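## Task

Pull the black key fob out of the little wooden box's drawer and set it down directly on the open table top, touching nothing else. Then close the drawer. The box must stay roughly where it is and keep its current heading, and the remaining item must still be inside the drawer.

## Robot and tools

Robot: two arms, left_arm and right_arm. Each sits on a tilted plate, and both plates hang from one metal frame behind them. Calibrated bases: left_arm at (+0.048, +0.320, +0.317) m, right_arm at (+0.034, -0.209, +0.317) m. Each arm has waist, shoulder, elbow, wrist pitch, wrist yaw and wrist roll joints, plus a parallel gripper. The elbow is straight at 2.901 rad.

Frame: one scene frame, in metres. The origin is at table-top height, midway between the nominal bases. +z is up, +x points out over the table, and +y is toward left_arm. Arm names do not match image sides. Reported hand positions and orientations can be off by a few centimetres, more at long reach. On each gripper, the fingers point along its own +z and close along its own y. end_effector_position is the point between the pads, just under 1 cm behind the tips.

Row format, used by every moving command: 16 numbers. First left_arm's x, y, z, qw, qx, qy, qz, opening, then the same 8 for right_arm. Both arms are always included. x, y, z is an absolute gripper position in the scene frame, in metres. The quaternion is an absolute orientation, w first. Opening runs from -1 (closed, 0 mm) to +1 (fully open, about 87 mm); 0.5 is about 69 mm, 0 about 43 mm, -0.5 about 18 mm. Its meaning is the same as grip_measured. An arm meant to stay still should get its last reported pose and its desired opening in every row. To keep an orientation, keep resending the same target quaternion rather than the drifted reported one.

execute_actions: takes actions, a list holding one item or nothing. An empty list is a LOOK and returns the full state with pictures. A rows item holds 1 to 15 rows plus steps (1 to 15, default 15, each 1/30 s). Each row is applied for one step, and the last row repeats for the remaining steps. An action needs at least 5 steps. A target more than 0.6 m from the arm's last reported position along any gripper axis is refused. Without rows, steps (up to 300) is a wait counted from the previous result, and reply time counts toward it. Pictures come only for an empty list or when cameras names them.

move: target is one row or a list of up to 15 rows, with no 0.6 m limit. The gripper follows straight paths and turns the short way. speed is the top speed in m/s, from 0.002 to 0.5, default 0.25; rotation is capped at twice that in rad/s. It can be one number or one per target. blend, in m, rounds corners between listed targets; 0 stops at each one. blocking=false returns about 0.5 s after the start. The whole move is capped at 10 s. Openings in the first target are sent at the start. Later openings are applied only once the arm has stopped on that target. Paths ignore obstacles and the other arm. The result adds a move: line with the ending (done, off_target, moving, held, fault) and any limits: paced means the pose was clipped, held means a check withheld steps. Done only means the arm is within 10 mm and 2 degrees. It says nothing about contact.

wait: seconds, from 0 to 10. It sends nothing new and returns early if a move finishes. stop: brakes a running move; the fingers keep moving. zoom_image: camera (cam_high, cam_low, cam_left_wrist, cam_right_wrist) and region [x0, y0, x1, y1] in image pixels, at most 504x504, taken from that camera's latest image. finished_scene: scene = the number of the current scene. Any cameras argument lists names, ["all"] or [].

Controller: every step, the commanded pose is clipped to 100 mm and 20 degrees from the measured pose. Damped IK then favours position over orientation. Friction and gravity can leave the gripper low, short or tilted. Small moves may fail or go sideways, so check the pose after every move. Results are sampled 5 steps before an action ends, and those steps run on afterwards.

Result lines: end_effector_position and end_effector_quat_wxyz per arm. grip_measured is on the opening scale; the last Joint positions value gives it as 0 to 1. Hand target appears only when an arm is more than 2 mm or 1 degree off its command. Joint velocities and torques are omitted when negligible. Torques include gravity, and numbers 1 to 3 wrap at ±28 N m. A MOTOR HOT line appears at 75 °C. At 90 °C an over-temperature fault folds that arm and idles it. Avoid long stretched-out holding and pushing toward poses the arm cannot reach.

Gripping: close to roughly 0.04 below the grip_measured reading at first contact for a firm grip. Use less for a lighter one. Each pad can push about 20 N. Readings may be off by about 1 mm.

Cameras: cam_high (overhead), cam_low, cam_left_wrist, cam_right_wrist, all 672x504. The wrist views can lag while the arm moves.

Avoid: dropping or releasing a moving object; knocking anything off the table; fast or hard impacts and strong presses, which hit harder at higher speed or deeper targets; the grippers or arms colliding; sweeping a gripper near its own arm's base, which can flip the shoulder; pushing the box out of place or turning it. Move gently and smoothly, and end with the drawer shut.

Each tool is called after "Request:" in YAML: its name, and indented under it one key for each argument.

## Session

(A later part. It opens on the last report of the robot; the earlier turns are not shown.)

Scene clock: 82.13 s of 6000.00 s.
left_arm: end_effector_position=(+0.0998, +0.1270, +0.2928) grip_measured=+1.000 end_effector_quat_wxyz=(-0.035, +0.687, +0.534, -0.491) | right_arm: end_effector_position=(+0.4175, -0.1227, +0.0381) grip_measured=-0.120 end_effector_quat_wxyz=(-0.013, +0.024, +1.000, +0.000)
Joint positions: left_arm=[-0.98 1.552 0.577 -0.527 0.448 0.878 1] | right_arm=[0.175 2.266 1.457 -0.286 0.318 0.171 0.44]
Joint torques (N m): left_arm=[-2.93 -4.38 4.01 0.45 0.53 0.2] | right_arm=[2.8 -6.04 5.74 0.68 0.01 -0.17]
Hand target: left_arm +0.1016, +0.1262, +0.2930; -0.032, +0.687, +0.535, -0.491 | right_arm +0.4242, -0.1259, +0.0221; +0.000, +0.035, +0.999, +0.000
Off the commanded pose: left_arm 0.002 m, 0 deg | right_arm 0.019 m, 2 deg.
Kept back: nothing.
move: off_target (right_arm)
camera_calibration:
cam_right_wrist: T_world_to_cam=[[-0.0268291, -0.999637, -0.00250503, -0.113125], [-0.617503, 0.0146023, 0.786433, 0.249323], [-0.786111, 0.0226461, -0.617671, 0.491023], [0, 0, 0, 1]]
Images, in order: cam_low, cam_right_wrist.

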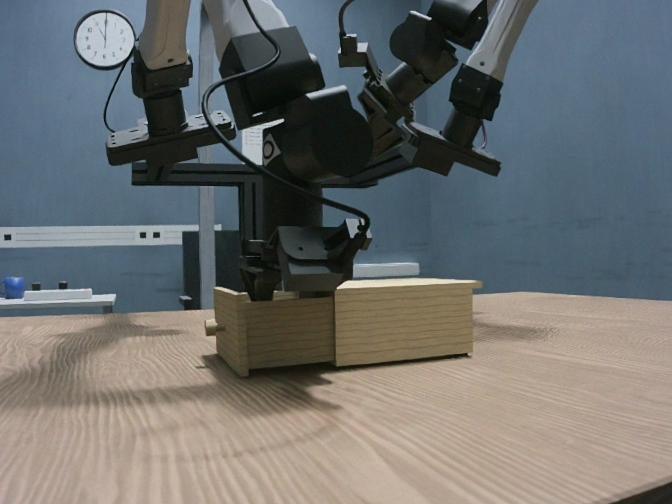

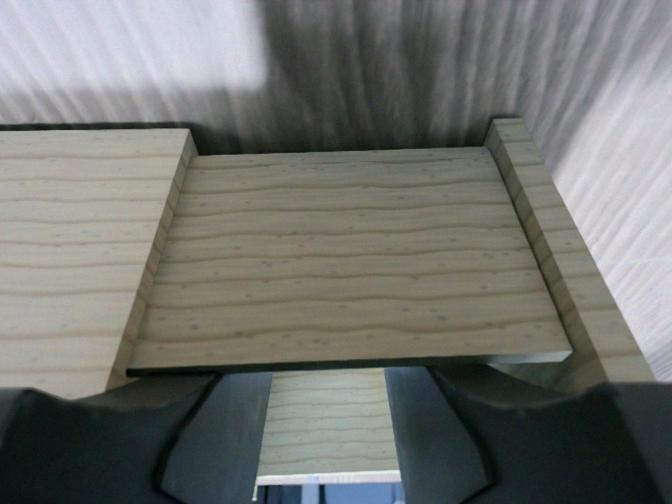

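Request:
move:
  target: [0.1015, 0.1262, 0.2930, -0.032, 0.687, 0.535, -0.491, 1, 0.425, -0.128, 0.021, 0, 0.0349, 0.9994, 0, -0.12]
  speed: 0.03
  cameras: ["cam_high"]

Request:
zoom_image:
  camera: "cam_high"
  region: [260, 270, 400, 375]

Scene clock: 83.20 s of 6000.00 s.
left_arm: end_effector_position=(+0.0998, +0.1270, +0.2928) grip_measured=+1.000 end_effector_quat_wxyz=(-0.035, +0.687, +0.534, -0.491) | right_arm: end_effector_position=(+0.4175, -0.1229, +0.0379) grip_measured=-0.120 end_effector_quat_wxyz=(-0.014, +0.022, +1.000, +0.004)
Joint positions: left_arm=[-0.98 1.552 0.577 -0.527 0.448 0.878 1] | right_arm=[0.172 2.266 1.457 -0.286 0.31 0.165 0.44]
Joint torques (N m): left_arm=[-2.92 -4.29 3.97 0.44 0.53 0.21] | right_arm=[2.44 -6.32 5.46 0.69 0.01 -0.17]
Hand target: left_arm +0.1016, +0.1262, +0.2930; -0.032, +0.687, +0.535, -0.491 | right_arm +0.4242, -0.1285, +0.0221; +0.000, +0.035, +0.999, +0.000
Off the commanded pose: left_arm 0.002 m, 0 deg | right_arm 0.019 m, 2 deg.
Kept back: nothing.
move: off_target (right_arm)
Images, in order: cam_high.

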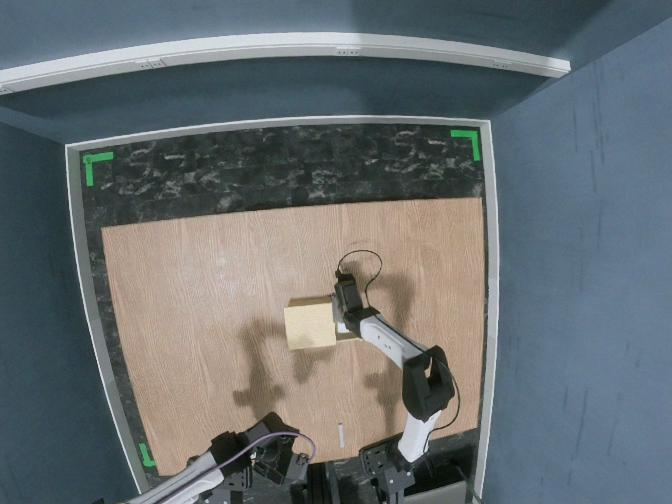

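Scaled by 3.600 from the camera's 672x504 image, which has a finer 960x720 frame.

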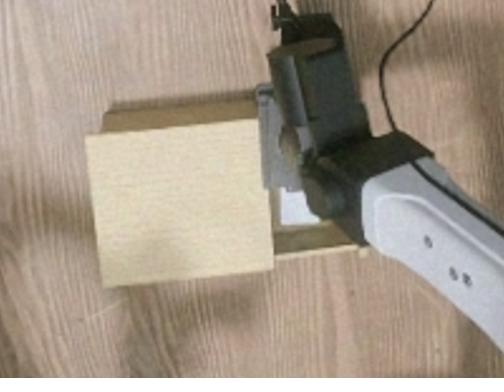

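Request:
move:
  target: [0.1015, 0.1262, 0.2930, -0.032, 0.687, 0.535, -0.491, 1, 0.425, -0.1255, 0.021, 0, 0.0349, 0.9994, 0, -0.2]
  speed: 0.03
  cameras: ["cam_right_wrist"]

Scene clock: 84.17 s of 6000.00 s.
left_arm: end_effector_position=(+0.0998, +0.1270, +0.2928) grip_measured=+1.000 end_effector_quat_wxyz=(-0.035, +0.687, +0.534, -0.491) | right_arm: end_effector_position=(+0.4164, -0.1224, +0.0371) grip_measured=-0.200 end_effector_quat_wxyz=(-0.016, +0.021, +1.000, +0.005)
Joint positions: left_arm=[-0.98 1.552 0.577 -0.527 0.448 0.878 1] | right_arm=[0.172 2.268 1.457 -0.286 0.307 0.164 0.4]
Joint torques (N m): left_arm=[-2.99 -4.33 4 0.44 0.54 0.2] | right_arm=[3.03 -6.2 5.82 0.69 0.07 -0.08]
Hand target: left_arm +0.1016, +0.1262, +0.2930; -0.032, +0.687, +0.535, -0.491 | right_arm +0.4244, -0.1259, +0.0221; +0.000, +0.035, +0.999, +0.000
Off the commanded pose: left_arm 0.002 m, 0 deg | right_arm 0.018 m, 2 deg.
Kept back: nothing.
move: off_target (right_arm)
camera_calibration:
cam_right_wrist: T_world_to_cam=[[-0.0219847, -0.999694, -0.0113418, -0.114536], [-0.614042, 0.00454928, 0.78926, 0.246683], [-0.788967, 0.024316, -0.613954, 0.490727], [0, 0, 0, 1]]
Images, in order: cam_right_wrist.

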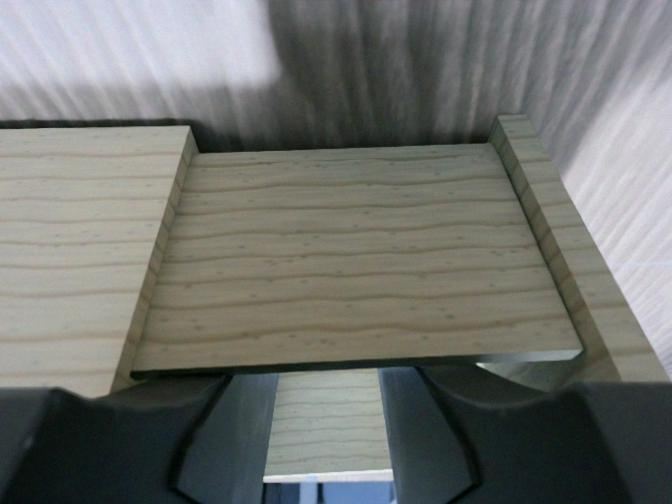

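Request:
move:
  target: [0.1015, 0.1262, 0.2930, -0.032, 0.687, 0.535, -0.491, 1, 0.41, -0.1245, 0.105, 0, 0.0349, 0.9994, 0, -0.03]
  speed: 0.08
  cameras: ["cam_right_wrist"]

Request:
zoom_image:
  camera: "cam_right_wrist"
  region: [240, 110, 420, 320]

Scene clock: 86.47 s of 6000.00 s.
left_arm: end_effector_position=(+0.0998, +0.1270, +0.2928) grip_measured=+1.000 end_effector_quat_wxyz=(-0.035, +0.687, +0.534, -0.491) | right_arm: end_effector_position=(+0.4024, -0.1246, +0.0902) grip_measured=-0.030 end_effector_quat_wxyz=(-0.013, +0.031, +0.999, +0.000)
Joint positions: left_arm=[-0.98 1.552 0.577 -0.527 0.448 0.878 1] | right_arm=[0.215 2.075 1.304 -0.335 0.336 0.223 0.485]
Joint torques (N m): left_arm=[-3.02 -4.33 4 0.43 0.54 0.21] | right_arm=[5.55 -12.29 3.04 0.03 0.11 -0.01]
Hand target: left_arm +0.1016, +0.1262, +0.2930; -0.032, +0.687, +0.535, -0.491 | right_arm +0.4098, -0.1245, +0.1044; +0.000, +0.035, +0.999, +0.000
Off the commanded pose: left_arm 0.002 m, 0 deg | right_arm 0.017 m, 2 deg.
Kept back: nothing.
move: off_target (right_arm)
camera_calibration:
cam_right_wrist: T_world_to_cam=[[-0.0415334, -0.999135, -0.00226358, -0.109334], [-0.617597, 0.0238921, 0.786131, 0.20024], [-0.785397, 0.0340487, -0.618055, 0.512513], [0, 0, 0, 1]]
Images, in order: cam_right_wrist.

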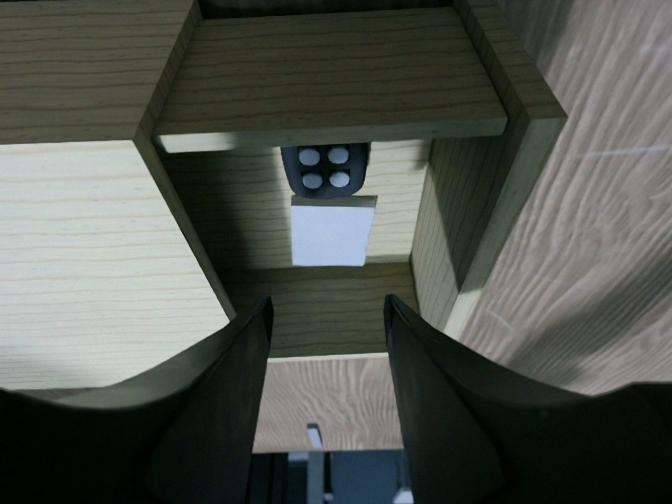

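Scaled by 2.400 from the camera's 672x504 image, which has a finer 960x720 frame.

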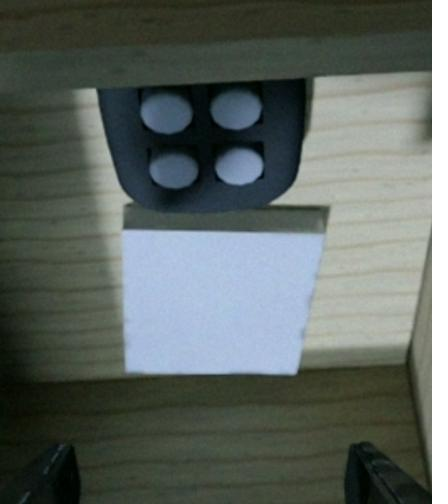

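Request:
move:
  target:
    - [0.1015, 0.1262, 0.2930, -0.032, 0.687, 0.535, -0.491, 1, 0.425, -0.1248, 0.06, 0.0003, 0.0087, 0.9992, 0.0393, -0.05]
    - [0.1015, 0.1262, 0.2930, -0.032, 0.687, 0.535, -0.491, 1, 0.425, -0.1255, 0.038, 0.0003, 0.0087, 0.9992, 0.0393, -0.05]
  speed: [0.08, 0.03]
  cameras: ["cam_right_wrist", "cam_low"]

Scene clock: 89.97 s of 6000.00 s.
left_arm: end_effector_position=(+0.0998, +0.1270, +0.2928) grip_measured=+1.000 end_effector_quat_wxyz=(-0.035, +0.687, +0.534, -0.491) | right_arm: end_effector_position=(+0.4207, -0.1239, +0.0456) grip_measured=-0.050 end_effector_quat_wxyz=(-0.004, +0.007, +0.999, +0.036)
Joint positions: left_arm=[-0.98 1.552 0.577 -0.527 0.448 0.878 1] | right_arm=[0.154 2.221 1.416 -0.257 0.239 0.109 0.475]
Joint torques (N m): left_arm=[-2.97 -4.33 3.95 0.44 0.54 0.22] | right_arm=[3.29 -7.51 5.27 0.37 -0.18 -0.25]
Hand target: left_arm +0.1016, +0.1262, +0.2930; -0.032, +0.687, +0.535, -0.491 | right_arm +0.4249, -0.1257, +0.0383; +0.000, +0.009, +0.999, +0.039
Off the commanded pose: left_arm 0.002 m, 0 deg | right_arm 0.009 m, 1 deg.
Kept back: nothing.
move: done
camera_calibration:
cam_right_wrist: T_world_to_cam=[[0.00634736, -0.997202, -0.0744813, -0.124631], [-0.632017, -0.0617206, 0.772493, 0.242737], [-0.774929, 0.0421701, -0.63064, 0.496426], [0, 0, 0, 1]]
Images, in order: cam_low, cam_right_wrist.

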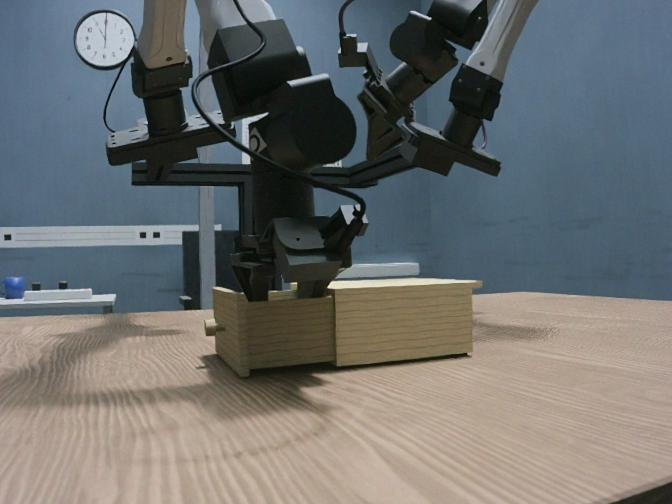

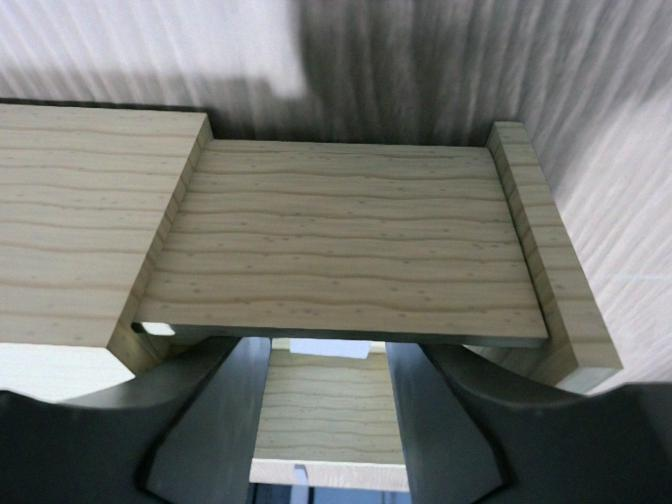

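Good, descend further.

Request:
move:
  target: [0.1015, 0.1262, 0.2930, -0.032, 0.687, 0.535, -0.491, 1, 0.425, -0.1257, 0.021, 0.0003, 0.0087, 0.9992, 0.0393, -0.05]
  speed: 0.03
  cameras: ["cam_right_wrist"]

Scene clock: 91.00 s of 6000.00 s.
left_arm: end_effector_position=(+0.0998, +0.1270, +0.2928) grip_measured=+1.000 end_effector_quat_wxyz=(-0.035, +0.687, +0.534, -0.491) | right_arm: end_effector_position=(+0.4168, -0.1246, +0.0346) grip_measured=-0.050 end_effector_quat_wxyz=(-0.013, +0.005, +0.999, +0.034)
Joint positions: left_arm=[-0.98 1.552 0.577 -0.527 0.448 0.878 1] | right_arm=[0.146 2.26 1.439 -0.258 0.237 0.103 0.475]
Joint torques (N m): left_arm=[-2.96 -4.33 3.96 0.44 0.54 0.21] | right_arm=[2.88 -6.58 5.93 0.57 -0.23 -0.28]
Hand target: left_arm +0.1016, +0.1262, +0.2930; -0.032, +0.687, +0.535, -0.491 | right_arm +0.4246, -0.1261, +0.0219; +0.000, +0.009, +0.999, +0.039
Off the commanded pose: left_arm 0.002 m, 0 deg | right_arm 0.016 m, 2 deg.
Kept back: nothing.
move: off_target (right_arm)
camera_calibration:
cam_right_wrist: T_world_to_cam=[[0.00984555, -0.997433, -0.0709244, -0.12767], [-0.618538, -0.061805, 0.783321, 0.242746], [-0.785693, 0.0361572, -0.617559, 0.489801], [0, 0, 0, 1]]
Images, in order: cam_right_wrist.

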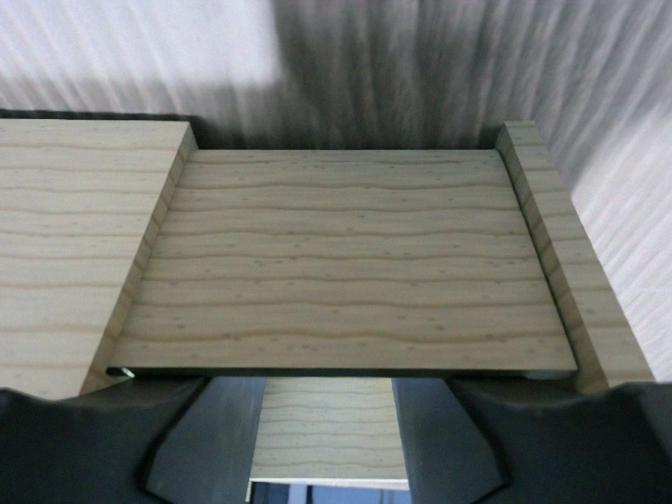

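Request:
move:
  target: [0.1015, 0.1262, 0.2930, -0.032, 0.687, 0.535, -0.491, 1, 0.4246, -0.1261, 0.019, 0.0003, 0.0087, 0.9992, 0.0393, -0.13]
  speed: 0.03
  cameras: []

Request:
move:
  target: [0.1015, 0.1262, 0.2930, -0.032, 0.687, 0.535, -0.491, 1, 0.4246, -0.1261, 0.019, 0.0003, 0.0087, 0.9992, 0.0393, -0.3]
  speed: 0.03
  cameras: ["cam_right_wrist"]

Scene clock: 91.93 s of 6000.00 s.
Off the commanded pose: left_arm 0.002 m, 0 deg | right_arm 0.017 m, 2 deg.
Kept back: nothing.
move: off_target (right_arm)

Scene clock: 92.63 s of 6000.00 s.
left_arm: end_effector_position=(+0.0998, +0.1270, +0.2928) grip_measured=+1.000 end_effector_quat_wxyz=(-0.035, +0.687, +0.534, -0.491) | right_arm: end_effector_position=(+0.4141, -0.1242, +0.0323) grip_measured=-0.190 end_effector_quat_wxyz=(-0.016, +0.000, +0.999, +0.035)
Joint positions: left_arm=[-0.98 1.552 0.577 -0.527 0.448 0.878 1] | right_arm=[0.146 2.268 1.44 -0.258 0.235 0.095 0.405]
Joint torques (N m): left_arm=[-3 -4.33 3.97 0.44 0.53 0.21] | right_arm=[2.63 -6.71 5.74 0.63 -0.18 -0.25]
Hand target: left_arm +0.1016, +0.1262, +0.2930; -0.032, +0.687, +0.535, -0.491 | right_arm +0.4242, -0.1266, +0.0199; +0.000, +0.008, +0.999, +0.039
Off the commanded pose: left_arm 0.002 m, 0 deg | right_arm 0.017 m, 2 deg.
Kept back: nothing.
move: off_target (right_arm)
camera_calibration:
cam_right_wrist: T_world_to_cam=[[0.0187821, -0.997176, -0.072714, -0.131033], [-0.612699, -0.0689504, 0.787303, 0.239442], [-0.790093, 0.0297646, -0.612264, 0.487147], [0, 0, 0, 1]]
Images, in order: cam_right_wrist.

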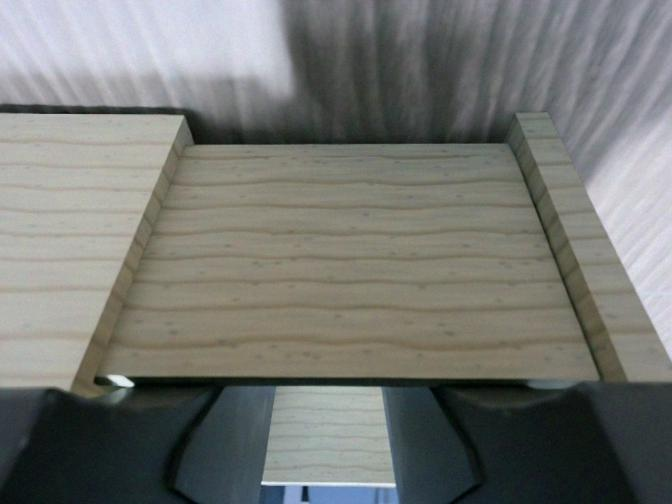

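Request:
move:
  target: [0.1015, 0.1262, 0.2930, -0.032, 0.687, 0.535, -0.491, 1, 0.422, -0.126, 0.075, 0.0003, 0.0087, 0.9992, 0.0393, -0.3]
  speed: 0.05
  cameras: ["cam_right_wrist", "cam_low"]

Scene clock: 94.30 s of 6000.00 s.
left_arm: end_effector_position=(+0.0998, +0.1270, +0.2928) grip_measured=+1.000 end_effector_quat_wxyz=(-0.035, +0.687, +0.534, -0.491) | right_arm: end_effector_position=(+0.4127, -0.1273, +0.0587) grip_measured=-0.190 end_effector_quat_wxyz=(-0.013, +0.006, +0.999, +0.038)
Joint positions: left_arm=[-0.98 1.552 0.577 -0.527 0.448 0.878 1] | right_arm=[0.155 2.171 1.373 -0.281 0.235 0.113 0.405]
Joint torques (N m): left_arm=[-2.95 -4.29 3.96 0.44 0.54 0.21] | right_arm=[5.57 -12.82 2.92 0.04 0.03 -0.05]
Hand target: left_arm +0.1016, +0.1262, +0.2930; -0.032, +0.687, +0.535, -0.491 | right_arm +0.4218, -0.1260, +0.0744; +0.000, +0.009, +0.999, +0.039
Off the commanded pose: left_arm 0.002 m, 0 deg | right_arm 0.019 m, 2 deg.
Kept back: nothing.
move: off_target (right_arm)
camera_calibration:
cam_right_wrist: T_world_to_cam=[[0.00786552, -0.996931, -0.0778913, -0.127347], [-0.618629, -0.0660498, 0.782902, 0.220602], [-0.785644, 0.0420279, -0.61725, 0.502298], [0, 0, 0, 1]]
Images, in order: cam_low, cam_right_wrist.

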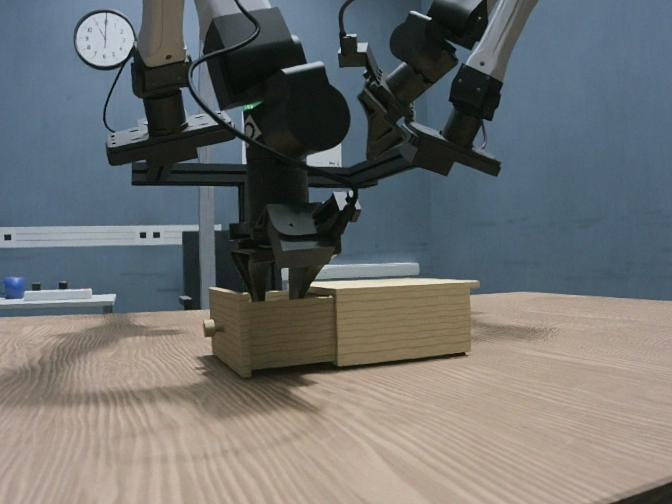

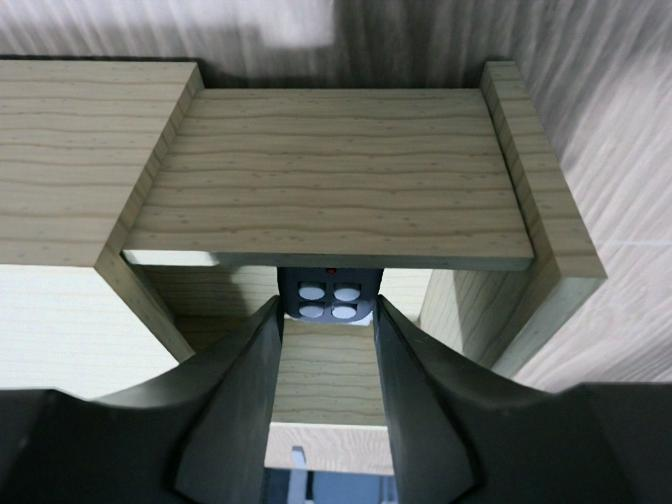

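Request:
move:
  target:
    - [0.1015, 0.1262, 0.2930, -0.032, 0.687, 0.535, -0.491, 1, 0.424, -0.126, 0.17, 0.0003, 0.0087, 0.9992, 0.0393, -0.3]
    - [0.1015, 0.1262, 0.2930, -0.032, 0.687, 0.535, -0.491, 1, 0.41, -0.32, 0.15, 0.0003, 0.0087, 1, 0, -0.3]
  speed: [0.08, 0.12]
  blend: 0.02

Scene clock: 97.87 s of 6000.00 s.
left_arm: end_effector_position=(+0.0998, +0.1270, +0.2928) grip_measured=+1.000 end_effector_quat_wxyz=(-0.035, +0.687, +0.534, -0.491) | right_arm: end_effector_position=(+0.3895, -0.3133, +0.1365) grip_measured=-0.190 end_effector_quat_wxyz=(-0.035, +0.009, +0.999, +0.003)
Joint positions: left_arm=[-0.98 1.552 0.577 -0.527 0.448 0.878 1] | right_arm=[-0.247 1.808 1.247 -0.498 0.112 -0.23 0.405]
Joint torques (N m): left_arm=[-2.95 -4.29 3.95 0.45 0.55 0.21] | right_arm=[0.8 -12.3 6.22 0.21 -0.1 -0.23]
Hand target: left_arm +0.1016, +0.1262, +0.2930; -0.032, +0.687, +0.535, -0.491 | right_arm +0.4095, -0.3201, +0.1503; +0.000, +0.009, +1.000, +0.000
Off the commanded pose: left_arm 0.002 m, 0 deg | right_arm 0.025 m, 4 deg.
Kept back: nothing.
move: off_target (right_arm)
camera_calibration:
cam_right_wrist: T_world_to_cam=[[0.00313012, -0.999952, -0.00924876, -0.315027], [-0.582618, -0.0093405, 0.812692, 0.132754], [-0.81274, 0.00284467, -0.58262, 0.53342], [0, 0, 0, 1]]

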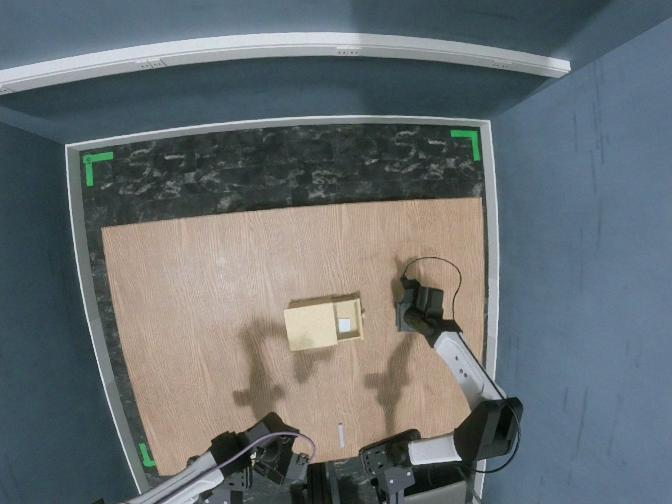

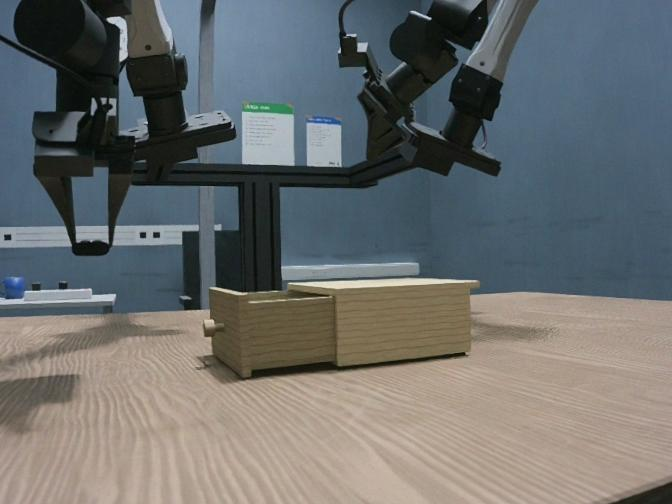

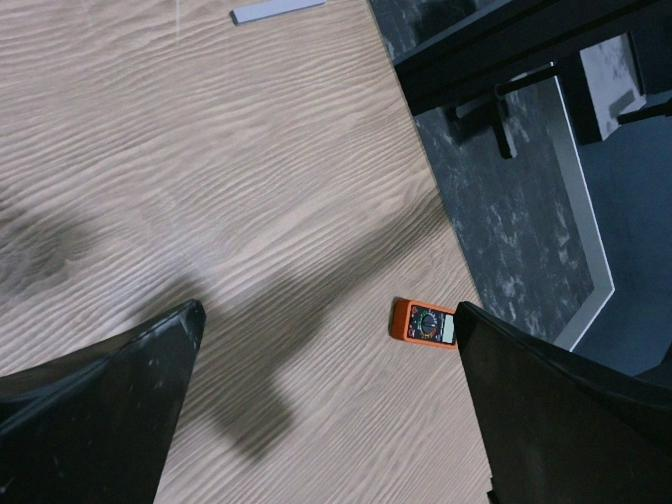

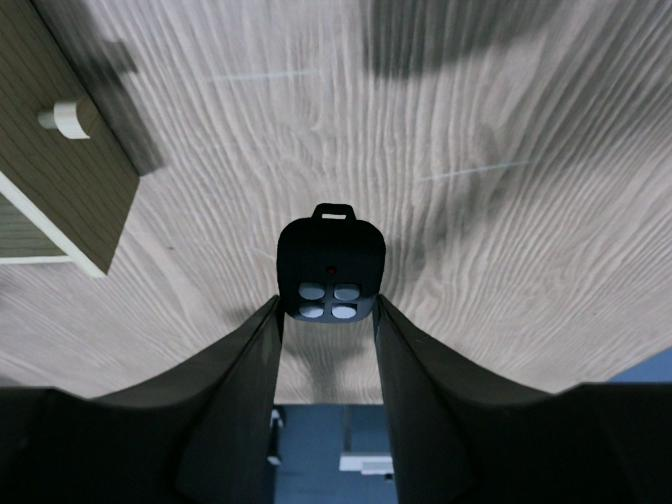

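Request:
move:
  target:
    - [0.1015, 0.1262, 0.2930, -0.032, 0.687, 0.535, -0.491, 1, 0.40, -0.31, 0.07, 0.0003, 0.0087, 1, 0, -0.3]
    - [0.1015, 0.1262, 0.2930, -0.032, 0.687, 0.535, -0.491, 1, 0.40, -0.31, 0.03, 0.0003, 0.0087, 1, 0, -0.3]
  speed: [0.1, 0.04]
  blend: 0.01
  cameras: ["cam_low"]

Scene clock: 100.40 s of 6000.00 s.
left_arm: end_effector_position=(+0.0998, +0.1270, +0.2928) grip_measured=+1.000 end_effector_quat_wxyz=(-0.035, +0.687, +0.534, -0.491) | right_arm: end_effector_position=(+0.3972, -0.3070, +0.0363) grip_measured=-0.190 end_effector_quat_wxyz=(-0.004, +0.009, +1.000, -0.002)
Joint positions: left_arm=[-0.98 1.552 0.577 -0.527 0.448 0.878 1] | right_arm=[-0.254 2.106 1.295 -0.184 0.103 -0.242 0.405]
Joint torques (N m): left_arm=[-2.96 -4.3 4 0.44 0.54 0.21] | right_arm=[0.59 -7.61 4.83 0.35 -0.13 -0.23]
Hand target: left_arm +0.1016, +0.1262, +0.2930; -0.032, +0.687, +0.535, -0.491 | right_arm +0.3999, -0.3100, +0.0302; +0.000, +0.009, +1.000, +0.000
Off the commanded pose: left_arm 0.002 m, 0 deg | right_arm 0.007 m, 1 deg.
Kept back: nothing.
move: done
Images, in order: cam_low.

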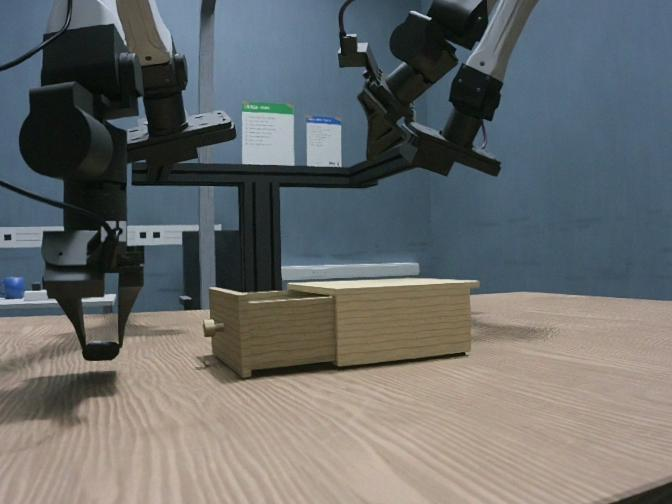

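Request:
move:
  target: [0.1015, 0.1262, 0.2930, -0.032, 0.687, 0.535, -0.491, 1, 0.40, -0.31, 0.018, 0.0003, 0.0087, 1, 0, -0.3]
  speed: 0.03
  cameras: ["cam_low"]

Request:
zoom_image:
  camera: "cam_low"
  region: [20, 280, 180, 420]

Scene clock: 101.37 s of 6000.00 s.
left_arm: end_effector_position=(+0.0998, +0.1270, +0.2928) grip_measured=+1.000 end_effector_quat_wxyz=(-0.035, +0.687, +0.534, -0.491) | right_arm: end_effector_position=(+0.3974, -0.3057, +0.0246) grip_measured=-0.190 end_effector_quat_wxyz=(-0.005, +0.008, +1.000, -0.001)
Joint positions: left_arm=[-0.98 1.552 0.577 -0.527 0.448 0.878 1] | right_arm=[-0.254 2.147 1.317 -0.166 0.102 -0.244 0.405]
Joint torques (N m): left_arm=[-2.95 -4.37 3.99 0.43 0.54 0.2] | right_arm=[0.29 -7.6 4.83 0.32 -0.13 -0.23]
Hand target: left_arm +0.1016, +0.1262, +0.2930; -0.032, +0.687, +0.535, -0.491 | right_arm +0.3998, -0.3100, +0.0182; +0.000, +0.009, +1.000, +0.000
Off the commanded pose: left_arm 0.002 m, 0 deg | right_arm 0.008 m, 1 deg.
Kept back: nothing.
move: done
Images, in order: cam_low.

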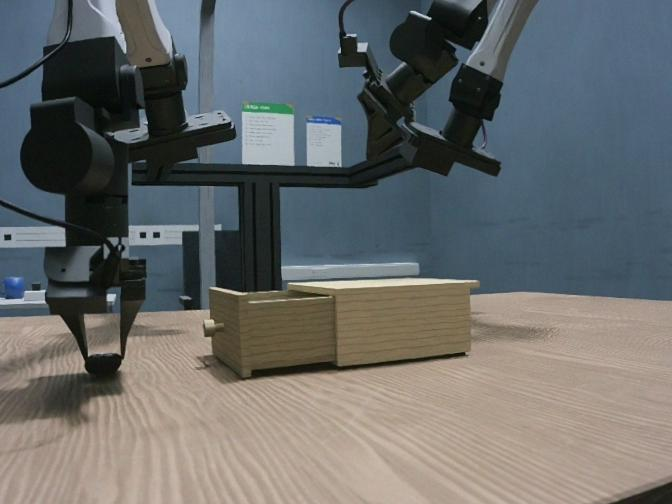

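Scaled by 3.150 from the camera's 672x504 image, which has a finer 960x720 frame.

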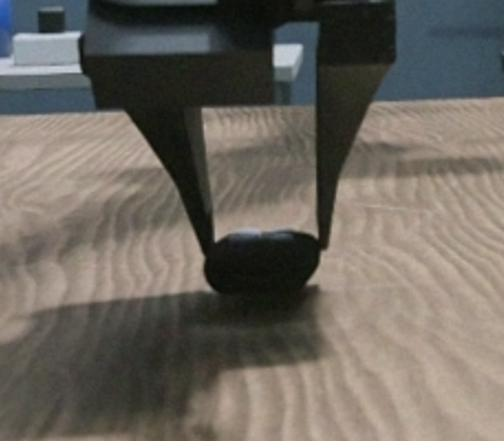

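Request:
move:
  target: [0.1015, 0.1262, 0.2930, -0.032, 0.687, 0.535, -0.491, 1, 0.40, -0.31, 0.011, 0.0003, 0.0087, 1, 0, -0.3]
  speed: 0.02
  cameras: ["cam_low"]

Request:
zoom_image:
  camera: "cam_low"
  region: [20, 280, 180, 420]

Scene clock: 102.30 s of 6000.00 s.
left_arm: end_effector_position=(+0.0998, +0.1270, +0.2928) grip_measured=+1.000 end_effector_quat_wxyz=(-0.035, +0.687, +0.534, -0.491) | right_arm: end_effector_position=(+0.3980, -0.3074, +0.0198) grip_measured=-0.190 end_effector_quat_wxyz=(-0.004, +0.009, +1.000, -0.002)
Joint positions: left_arm=[-0.98 1.552 0.577 -0.527 0.448 0.878 1] | right_arm=[-0.258 2.164 1.328 -0.158 0.101 -0.245 0.405]
Joint torques (N m): left_arm=[-2.99 -4.34 3.95 0.45 0.53 0.2] | right_arm=[0.61 -7.06 5.14 0.39 -0.11 -0.25]
Hand target: left_arm +0.1016, +0.1262, +0.2930; -0.032, +0.687, +0.535, -0.491 | right_arm +0.3997, -0.3101, +0.0113; +0.000, +0.009, +1.000, +0.000
Off the commanded pose: left_arm 0.002 m, 0 deg | right_arm 0.009 m, 1 deg.
Kept back: nothing.
move: done
Images, in order: cam_low.

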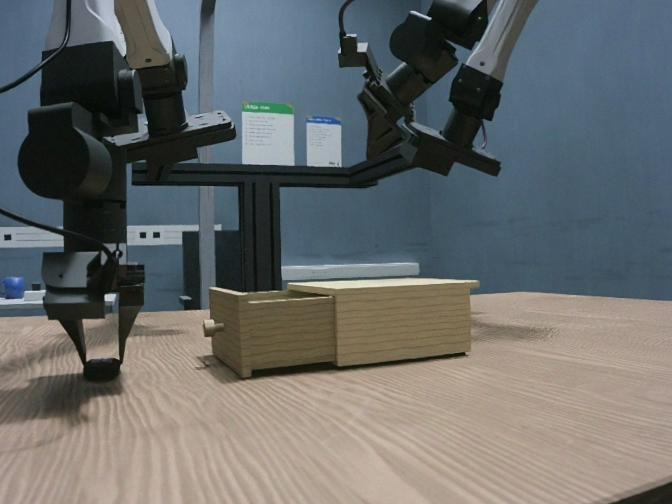

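Scaled by 3.150 from the camera's 672x504 image, which has a finer 960x720 frame.

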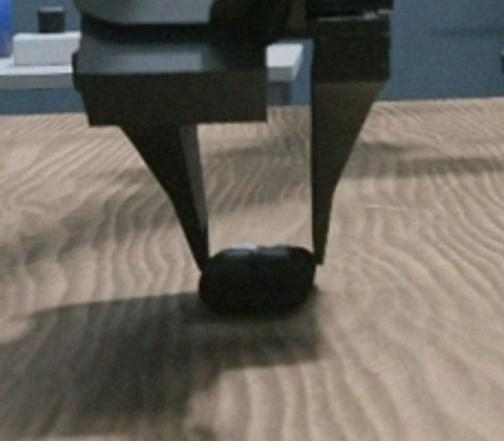

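Request:
move:
  target: [0.1015, 0.1262, 0.2930, -0.032, 0.687, 0.535, -0.491, 1, 0.40, -0.31, 0.006, 0.0003, 0.0087, 1, 0, -0.3]
  speed: 0.02
  cameras: ["cam_low"]

Request:
zoom_image:
  camera: "cam_low"
  region: [50, 320, 160, 420]

Scene clock: 103.23 s of 6000.00 s.
left_arm: end_effector_position=(+0.0998, +0.1270, +0.2928) grip_measured=+1.000 end_effector_quat_wxyz=(-0.035, +0.687, +0.534, -0.491) | right_arm: end_effector_position=(+0.3979, -0.3073, +0.0194) grip_measured=-0.190 end_effector_quat_wxyz=(-0.008, +0.008, +1.000, -0.001)
Joint positions: left_arm=[-0.98 1.552 0.577 -0.527 0.448 0.878 1] | right_arm=[-0.258 2.17 1.34 -0.173 0.101 -0.246 0.405]
Joint torques (N m): left_arm=[-2.97 -4.31 3.99 0.44 0.54 0.2] | right_arm=[0.4 -6.54 4.71 0.56 -0.13 -0.26]
Hand target: left_arm +0.1016, +0.1262, +0.2930; -0.032, +0.687, +0.535, -0.491 | right_arm +0.3996, -0.3101, +0.0067; +0.000, +0.009, +1.000, +0.000
Off the commanded pose: left_arm 0.002 m, 0 deg | right_arm 0.014 m, 1 deg.
Kept back: nothing.
move: off_target (right_arm)
Images, in order: cam_low.

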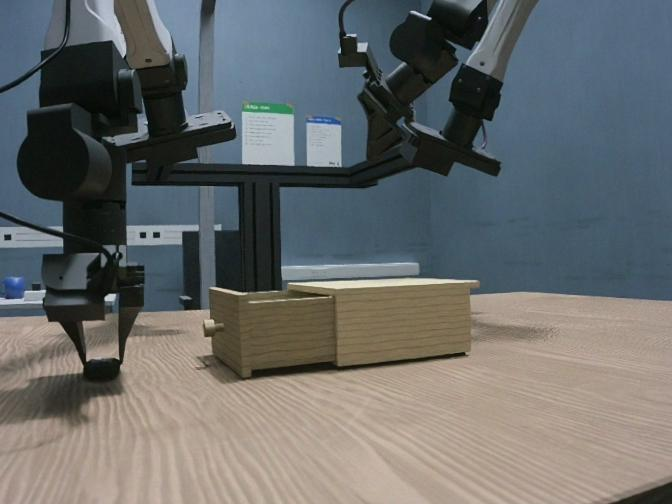

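Scaled by 4.582 from the camera's 672x504 image, which has a finer 960x720 frame.

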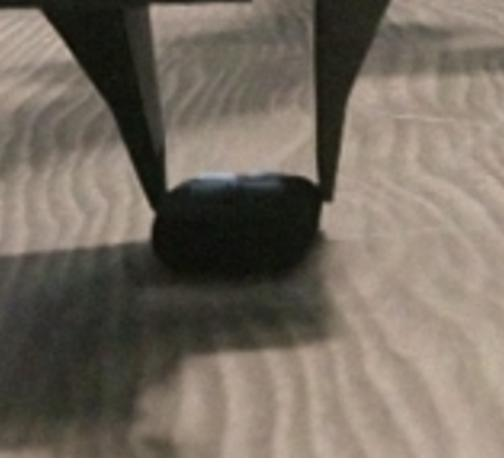

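Request:
move:
  target:
    - [0.1015, 0.1262, 0.2930, -0.032, 0.687, 0.535, -0.491, 1, 0.40, -0.31, 0.011, 0.0003, 0.0087, 1, 0, -0.17]
    - [0.1015, 0.1262, 0.2930, -0.032, 0.687, 0.535, -0.491, 1, 0.40, -0.31, 0.011, 0.0003, 0.0087, 1, 0, 0.1]
  speed: 0.02
  cameras: ["cam_low"]

Request:
move:
  target: [0.1015, 0.1262, 0.2930, -0.032, 0.687, 0.535, -0.491, 1, 0.403, -0.308, 0.15, 0.0003, 0.0087, 1, 0, 0.1]
  speed: 0.1

Request:
zoom_image:
  camera: "cam_high"
  region: [260, 270, 420, 375]

Scene clock: 105.37 s of 6000.00 s.
Off the commanded pose: left_arm 0.002 m, 0 deg | right_arm 0.008 m, 0 deg.
Kept back: nothing.
move: done
Images, in order: cam_low.

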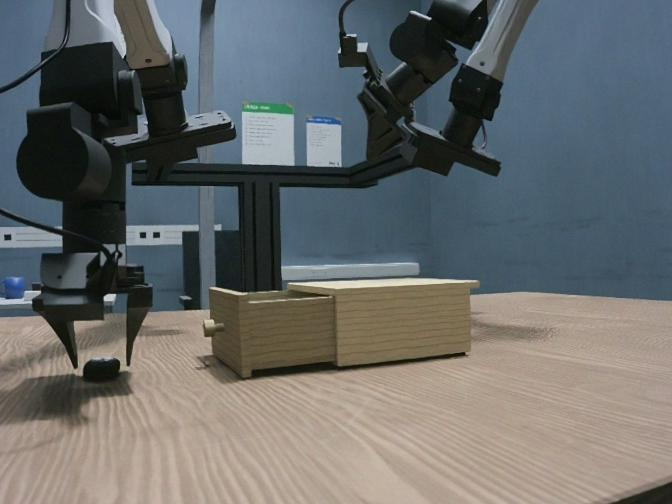

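Scene clock: 107.30 s of 6000.00 s.
left_arm: end_effector_position=(+0.0998, +0.1270, +0.2928) grip_measured=+1.000 end_effector_quat_wxyz=(-0.035, +0.687, +0.534, -0.491) | right_arm: end_effector_position=(+0.3980, -0.3079, +0.1370) grip_measured=+0.100 end_effector_quat_wxyz=(-0.010, +0.007, +1.000, +0.005)
Joint positions: left_arm=[-0.98 1.552 0.577 -0.527 0.448 0.878 1] | right_arm=[-0.233 1.789 1.222 -0.445 0.104 -0.227 0.55]
Joint torques (N m): left_arm=[-2.93 -4.34 3.97 0.44 0.53 0.21] | right_arm=[2.17 -12.12 4.04 0.03 0.07 -0.06]
Hand target: left_arm +0.1016, +0.1262, +0.2930; -0.032, +0.687, +0.535, -0.491 | right_arm +0.4028, -0.3080, +0.1495; +0.000, +0.009, +1.000, +0.000
Off the commanded pose: left_arm 0.002 m, 0 deg | right_arm 0.014 m, 1 deg.
Kept back: nothing.
move: off_target (right_arm)
camera_calibration:
cam_right_wrist: T_world_to_cam=[[0.00706176, -0.999899, -0.0123389, -0.310715], [-0.622073, -0.0140537, 0.782833, 0.155726], [-0.782927, 0.00214755, -0.62211, 0.533956], [0, 0, 0, 1]]

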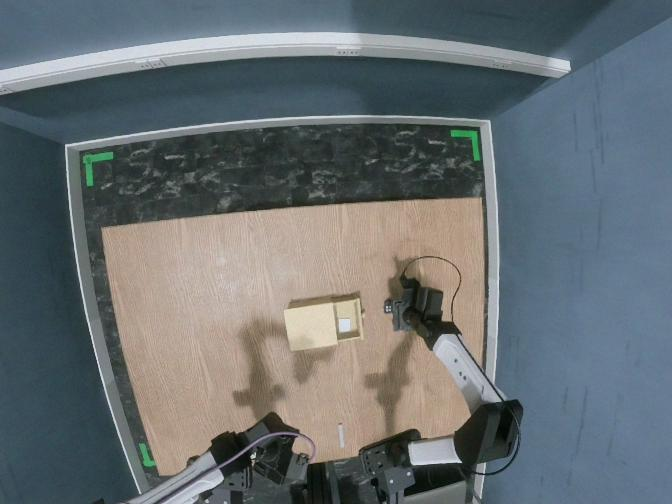

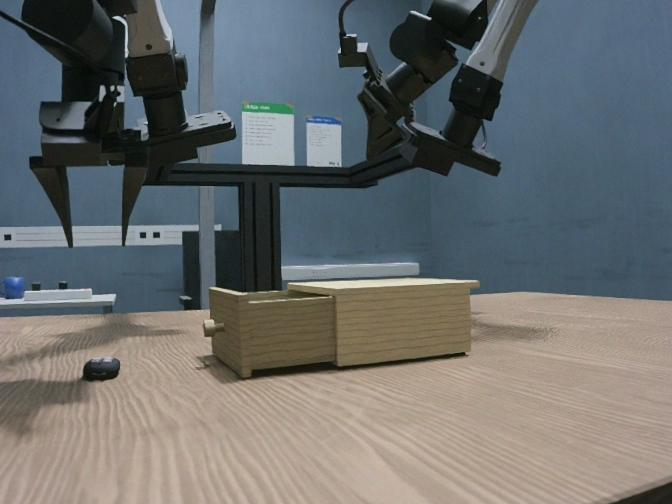

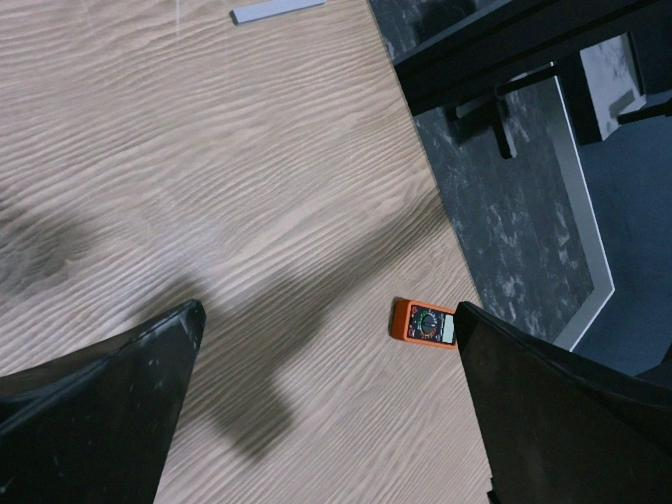

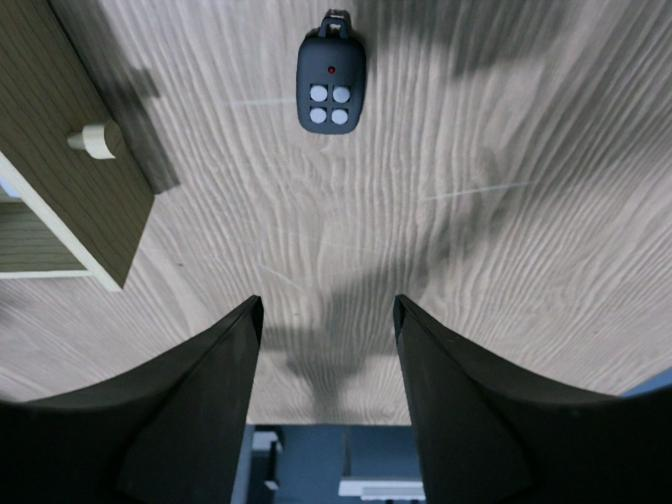

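Scaled by 3.150 from the camera's 672x504 image, which has a finer 960x720 frame.

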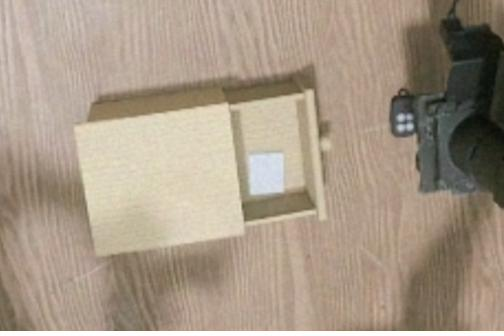

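Request:
move:
  target:
    - [0.1015, 0.1262, 0.2930, -0.032, 0.687, 0.535, -0.491, 1, 0.383, -0.245, 0.14, -0.0616, 0.7044, 0.7044, 0.0616, -1]
  speed: 0.2

Scene clock: 113.37 s of 6000.00 s.
left_arm: end_effector_position=(+0.0998, +0.1270, +0.2928) grip_measured=+1.000 end_effector_quat_wxyz=(-0.035, +0.687, +0.534, -0.491) | right_arm: end_effector_position=(+0.3717, -0.2397, +0.1299) grip_measured=-0.973 end_effector_quat_wxyz=(-0.082, +0.698, +0.710, +0.049)
Joint positions: left_arm=[-0.98 1.552 0.577 -0.527 0.448 0.878 1] | right_arm=[-0.294 1.728 0.961 -0.318 -0.087 1.259 0.013]
Joint torques (N m): left_arm=[-3 -4.33 3.95 0.43 0.53 0.21] | right_arm=[0.24 -10.89 2.52 0.09 -0.11 -0.04]
Hand target: left_arm +0.1016, +0.1262, +0.2930; -0.032, +0.687, +0.535, -0.491 | right_arm +0.3829, -0.2449, +0.1398; -0.062, +0.704, +0.705, +0.062
Off the commanded pose: left_arm 0.002 m, 0 deg | right_arm 0.016 m, 3 deg.
Kept back: nothing.
move: off_target (right_arm)
camera_calibration:
cam_right_wrist: T_world_to_cam=[[-0.998326, -0.0416189, 0.0401672, 0.354121], [0.0149227, 0.485607, 0.87405, 0.0169833], [-0.0558825, 0.873186, -0.484173, 0.429431], [0, 0, 0, 1]]

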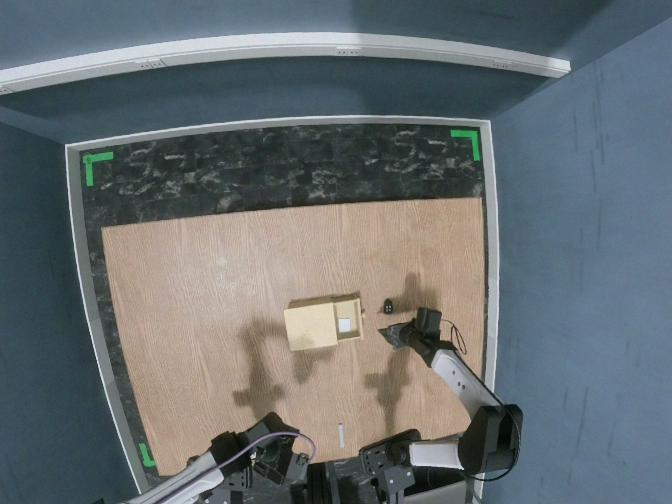

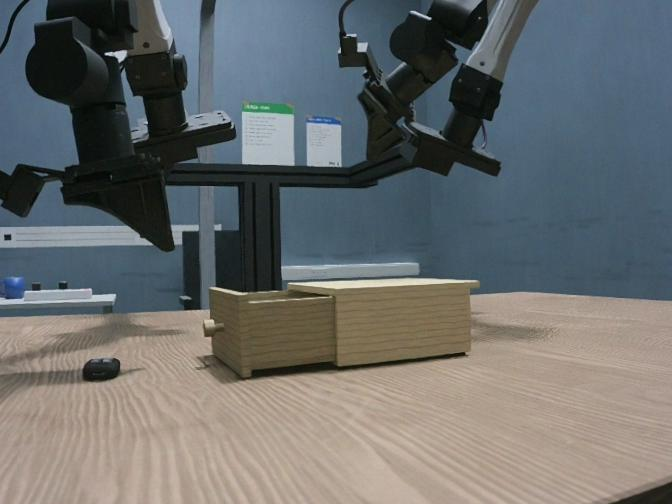

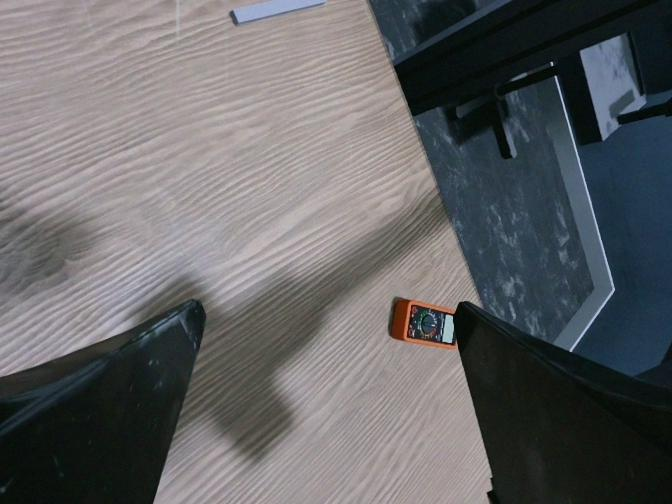

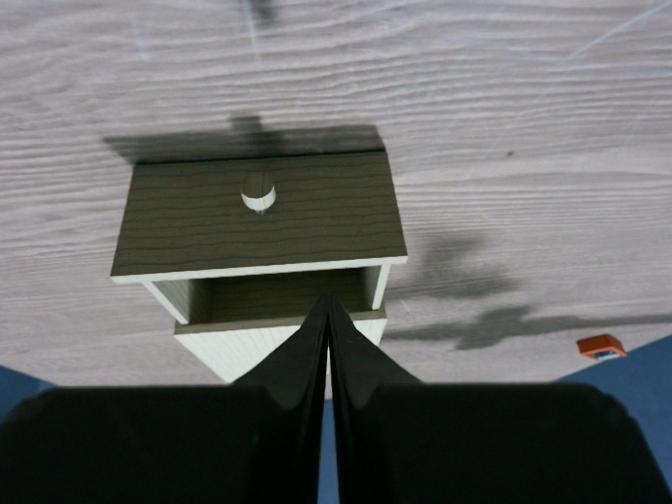

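Request:
move:
  target:
    - [0.1015, 0.1262, 0.2930, -0.032, 0.687, 0.535, -0.491, 1, 0.390, -0.237, 0.045, -0.0616, 0.7044, 0.7044, 0.0616, -1]
  speed: 0.12
  cameras: ["cam_right_wrist","cam_low"]

Scene clock: 115.17 s of 6000.00 s.
left_arm: end_effector_position=(+0.0998, +0.1270, +0.2928) grip_measured=+1.000 end_effector_quat_wxyz=(-0.035, +0.687, +0.534, -0.491) | right_arm: end_effector_position=(+0.3871, -0.2379, +0.0495) grip_measured=-0.973 end_effector_quat_wxyz=(-0.063, +0.701, +0.707, +0.058)
Joint positions: left_arm=[-0.98 1.552 0.577 -0.527 0.448 0.878 1] | right_arm=[-0.294 2.029 1.065 -0.078 -0.087 1.268 0.013]
Joint torques (N m): left_arm=[-2.99 -4.31 3.99 0.43 0.54 0.2] | right_arm=[1.26 -6.75 3.3 0.17 -0.1 -0.04]
Hand target: left_arm +0.1016, +0.1262, +0.2930; -0.032, +0.687, +0.535, -0.491 | right_arm +0.3899, -0.2369, +0.0451; -0.062, +0.704, +0.705, +0.062
Off the commanded pose: left_arm 0.002 m, 0 deg | right_arm 0.005 m, 1 deg.
Kept back: nothing.
move: done
camera_calibration:
cam_right_wrist: T_world_to_cam=[[-0.999577, -0.0290755, 0.000779788, 0.37821], [-0.0137732, 0.496779, 0.867768, 0.100197], [-0.0256181, 0.86739, -0.496969, 0.37733], [0, 0, 0, 1]]
Images, in order: cam_low, cam_right_wrist.

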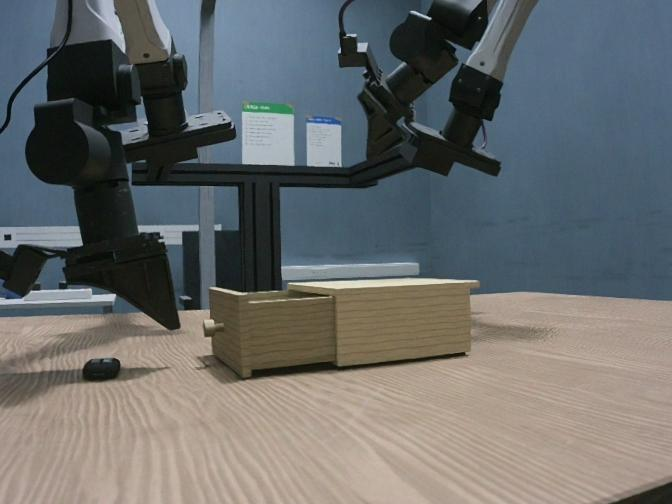

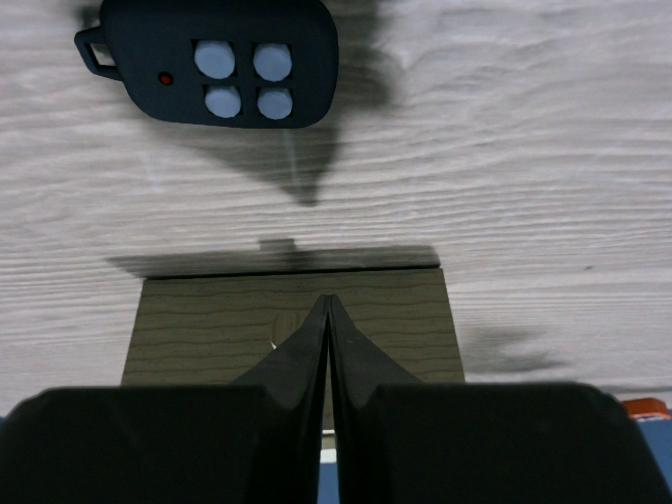

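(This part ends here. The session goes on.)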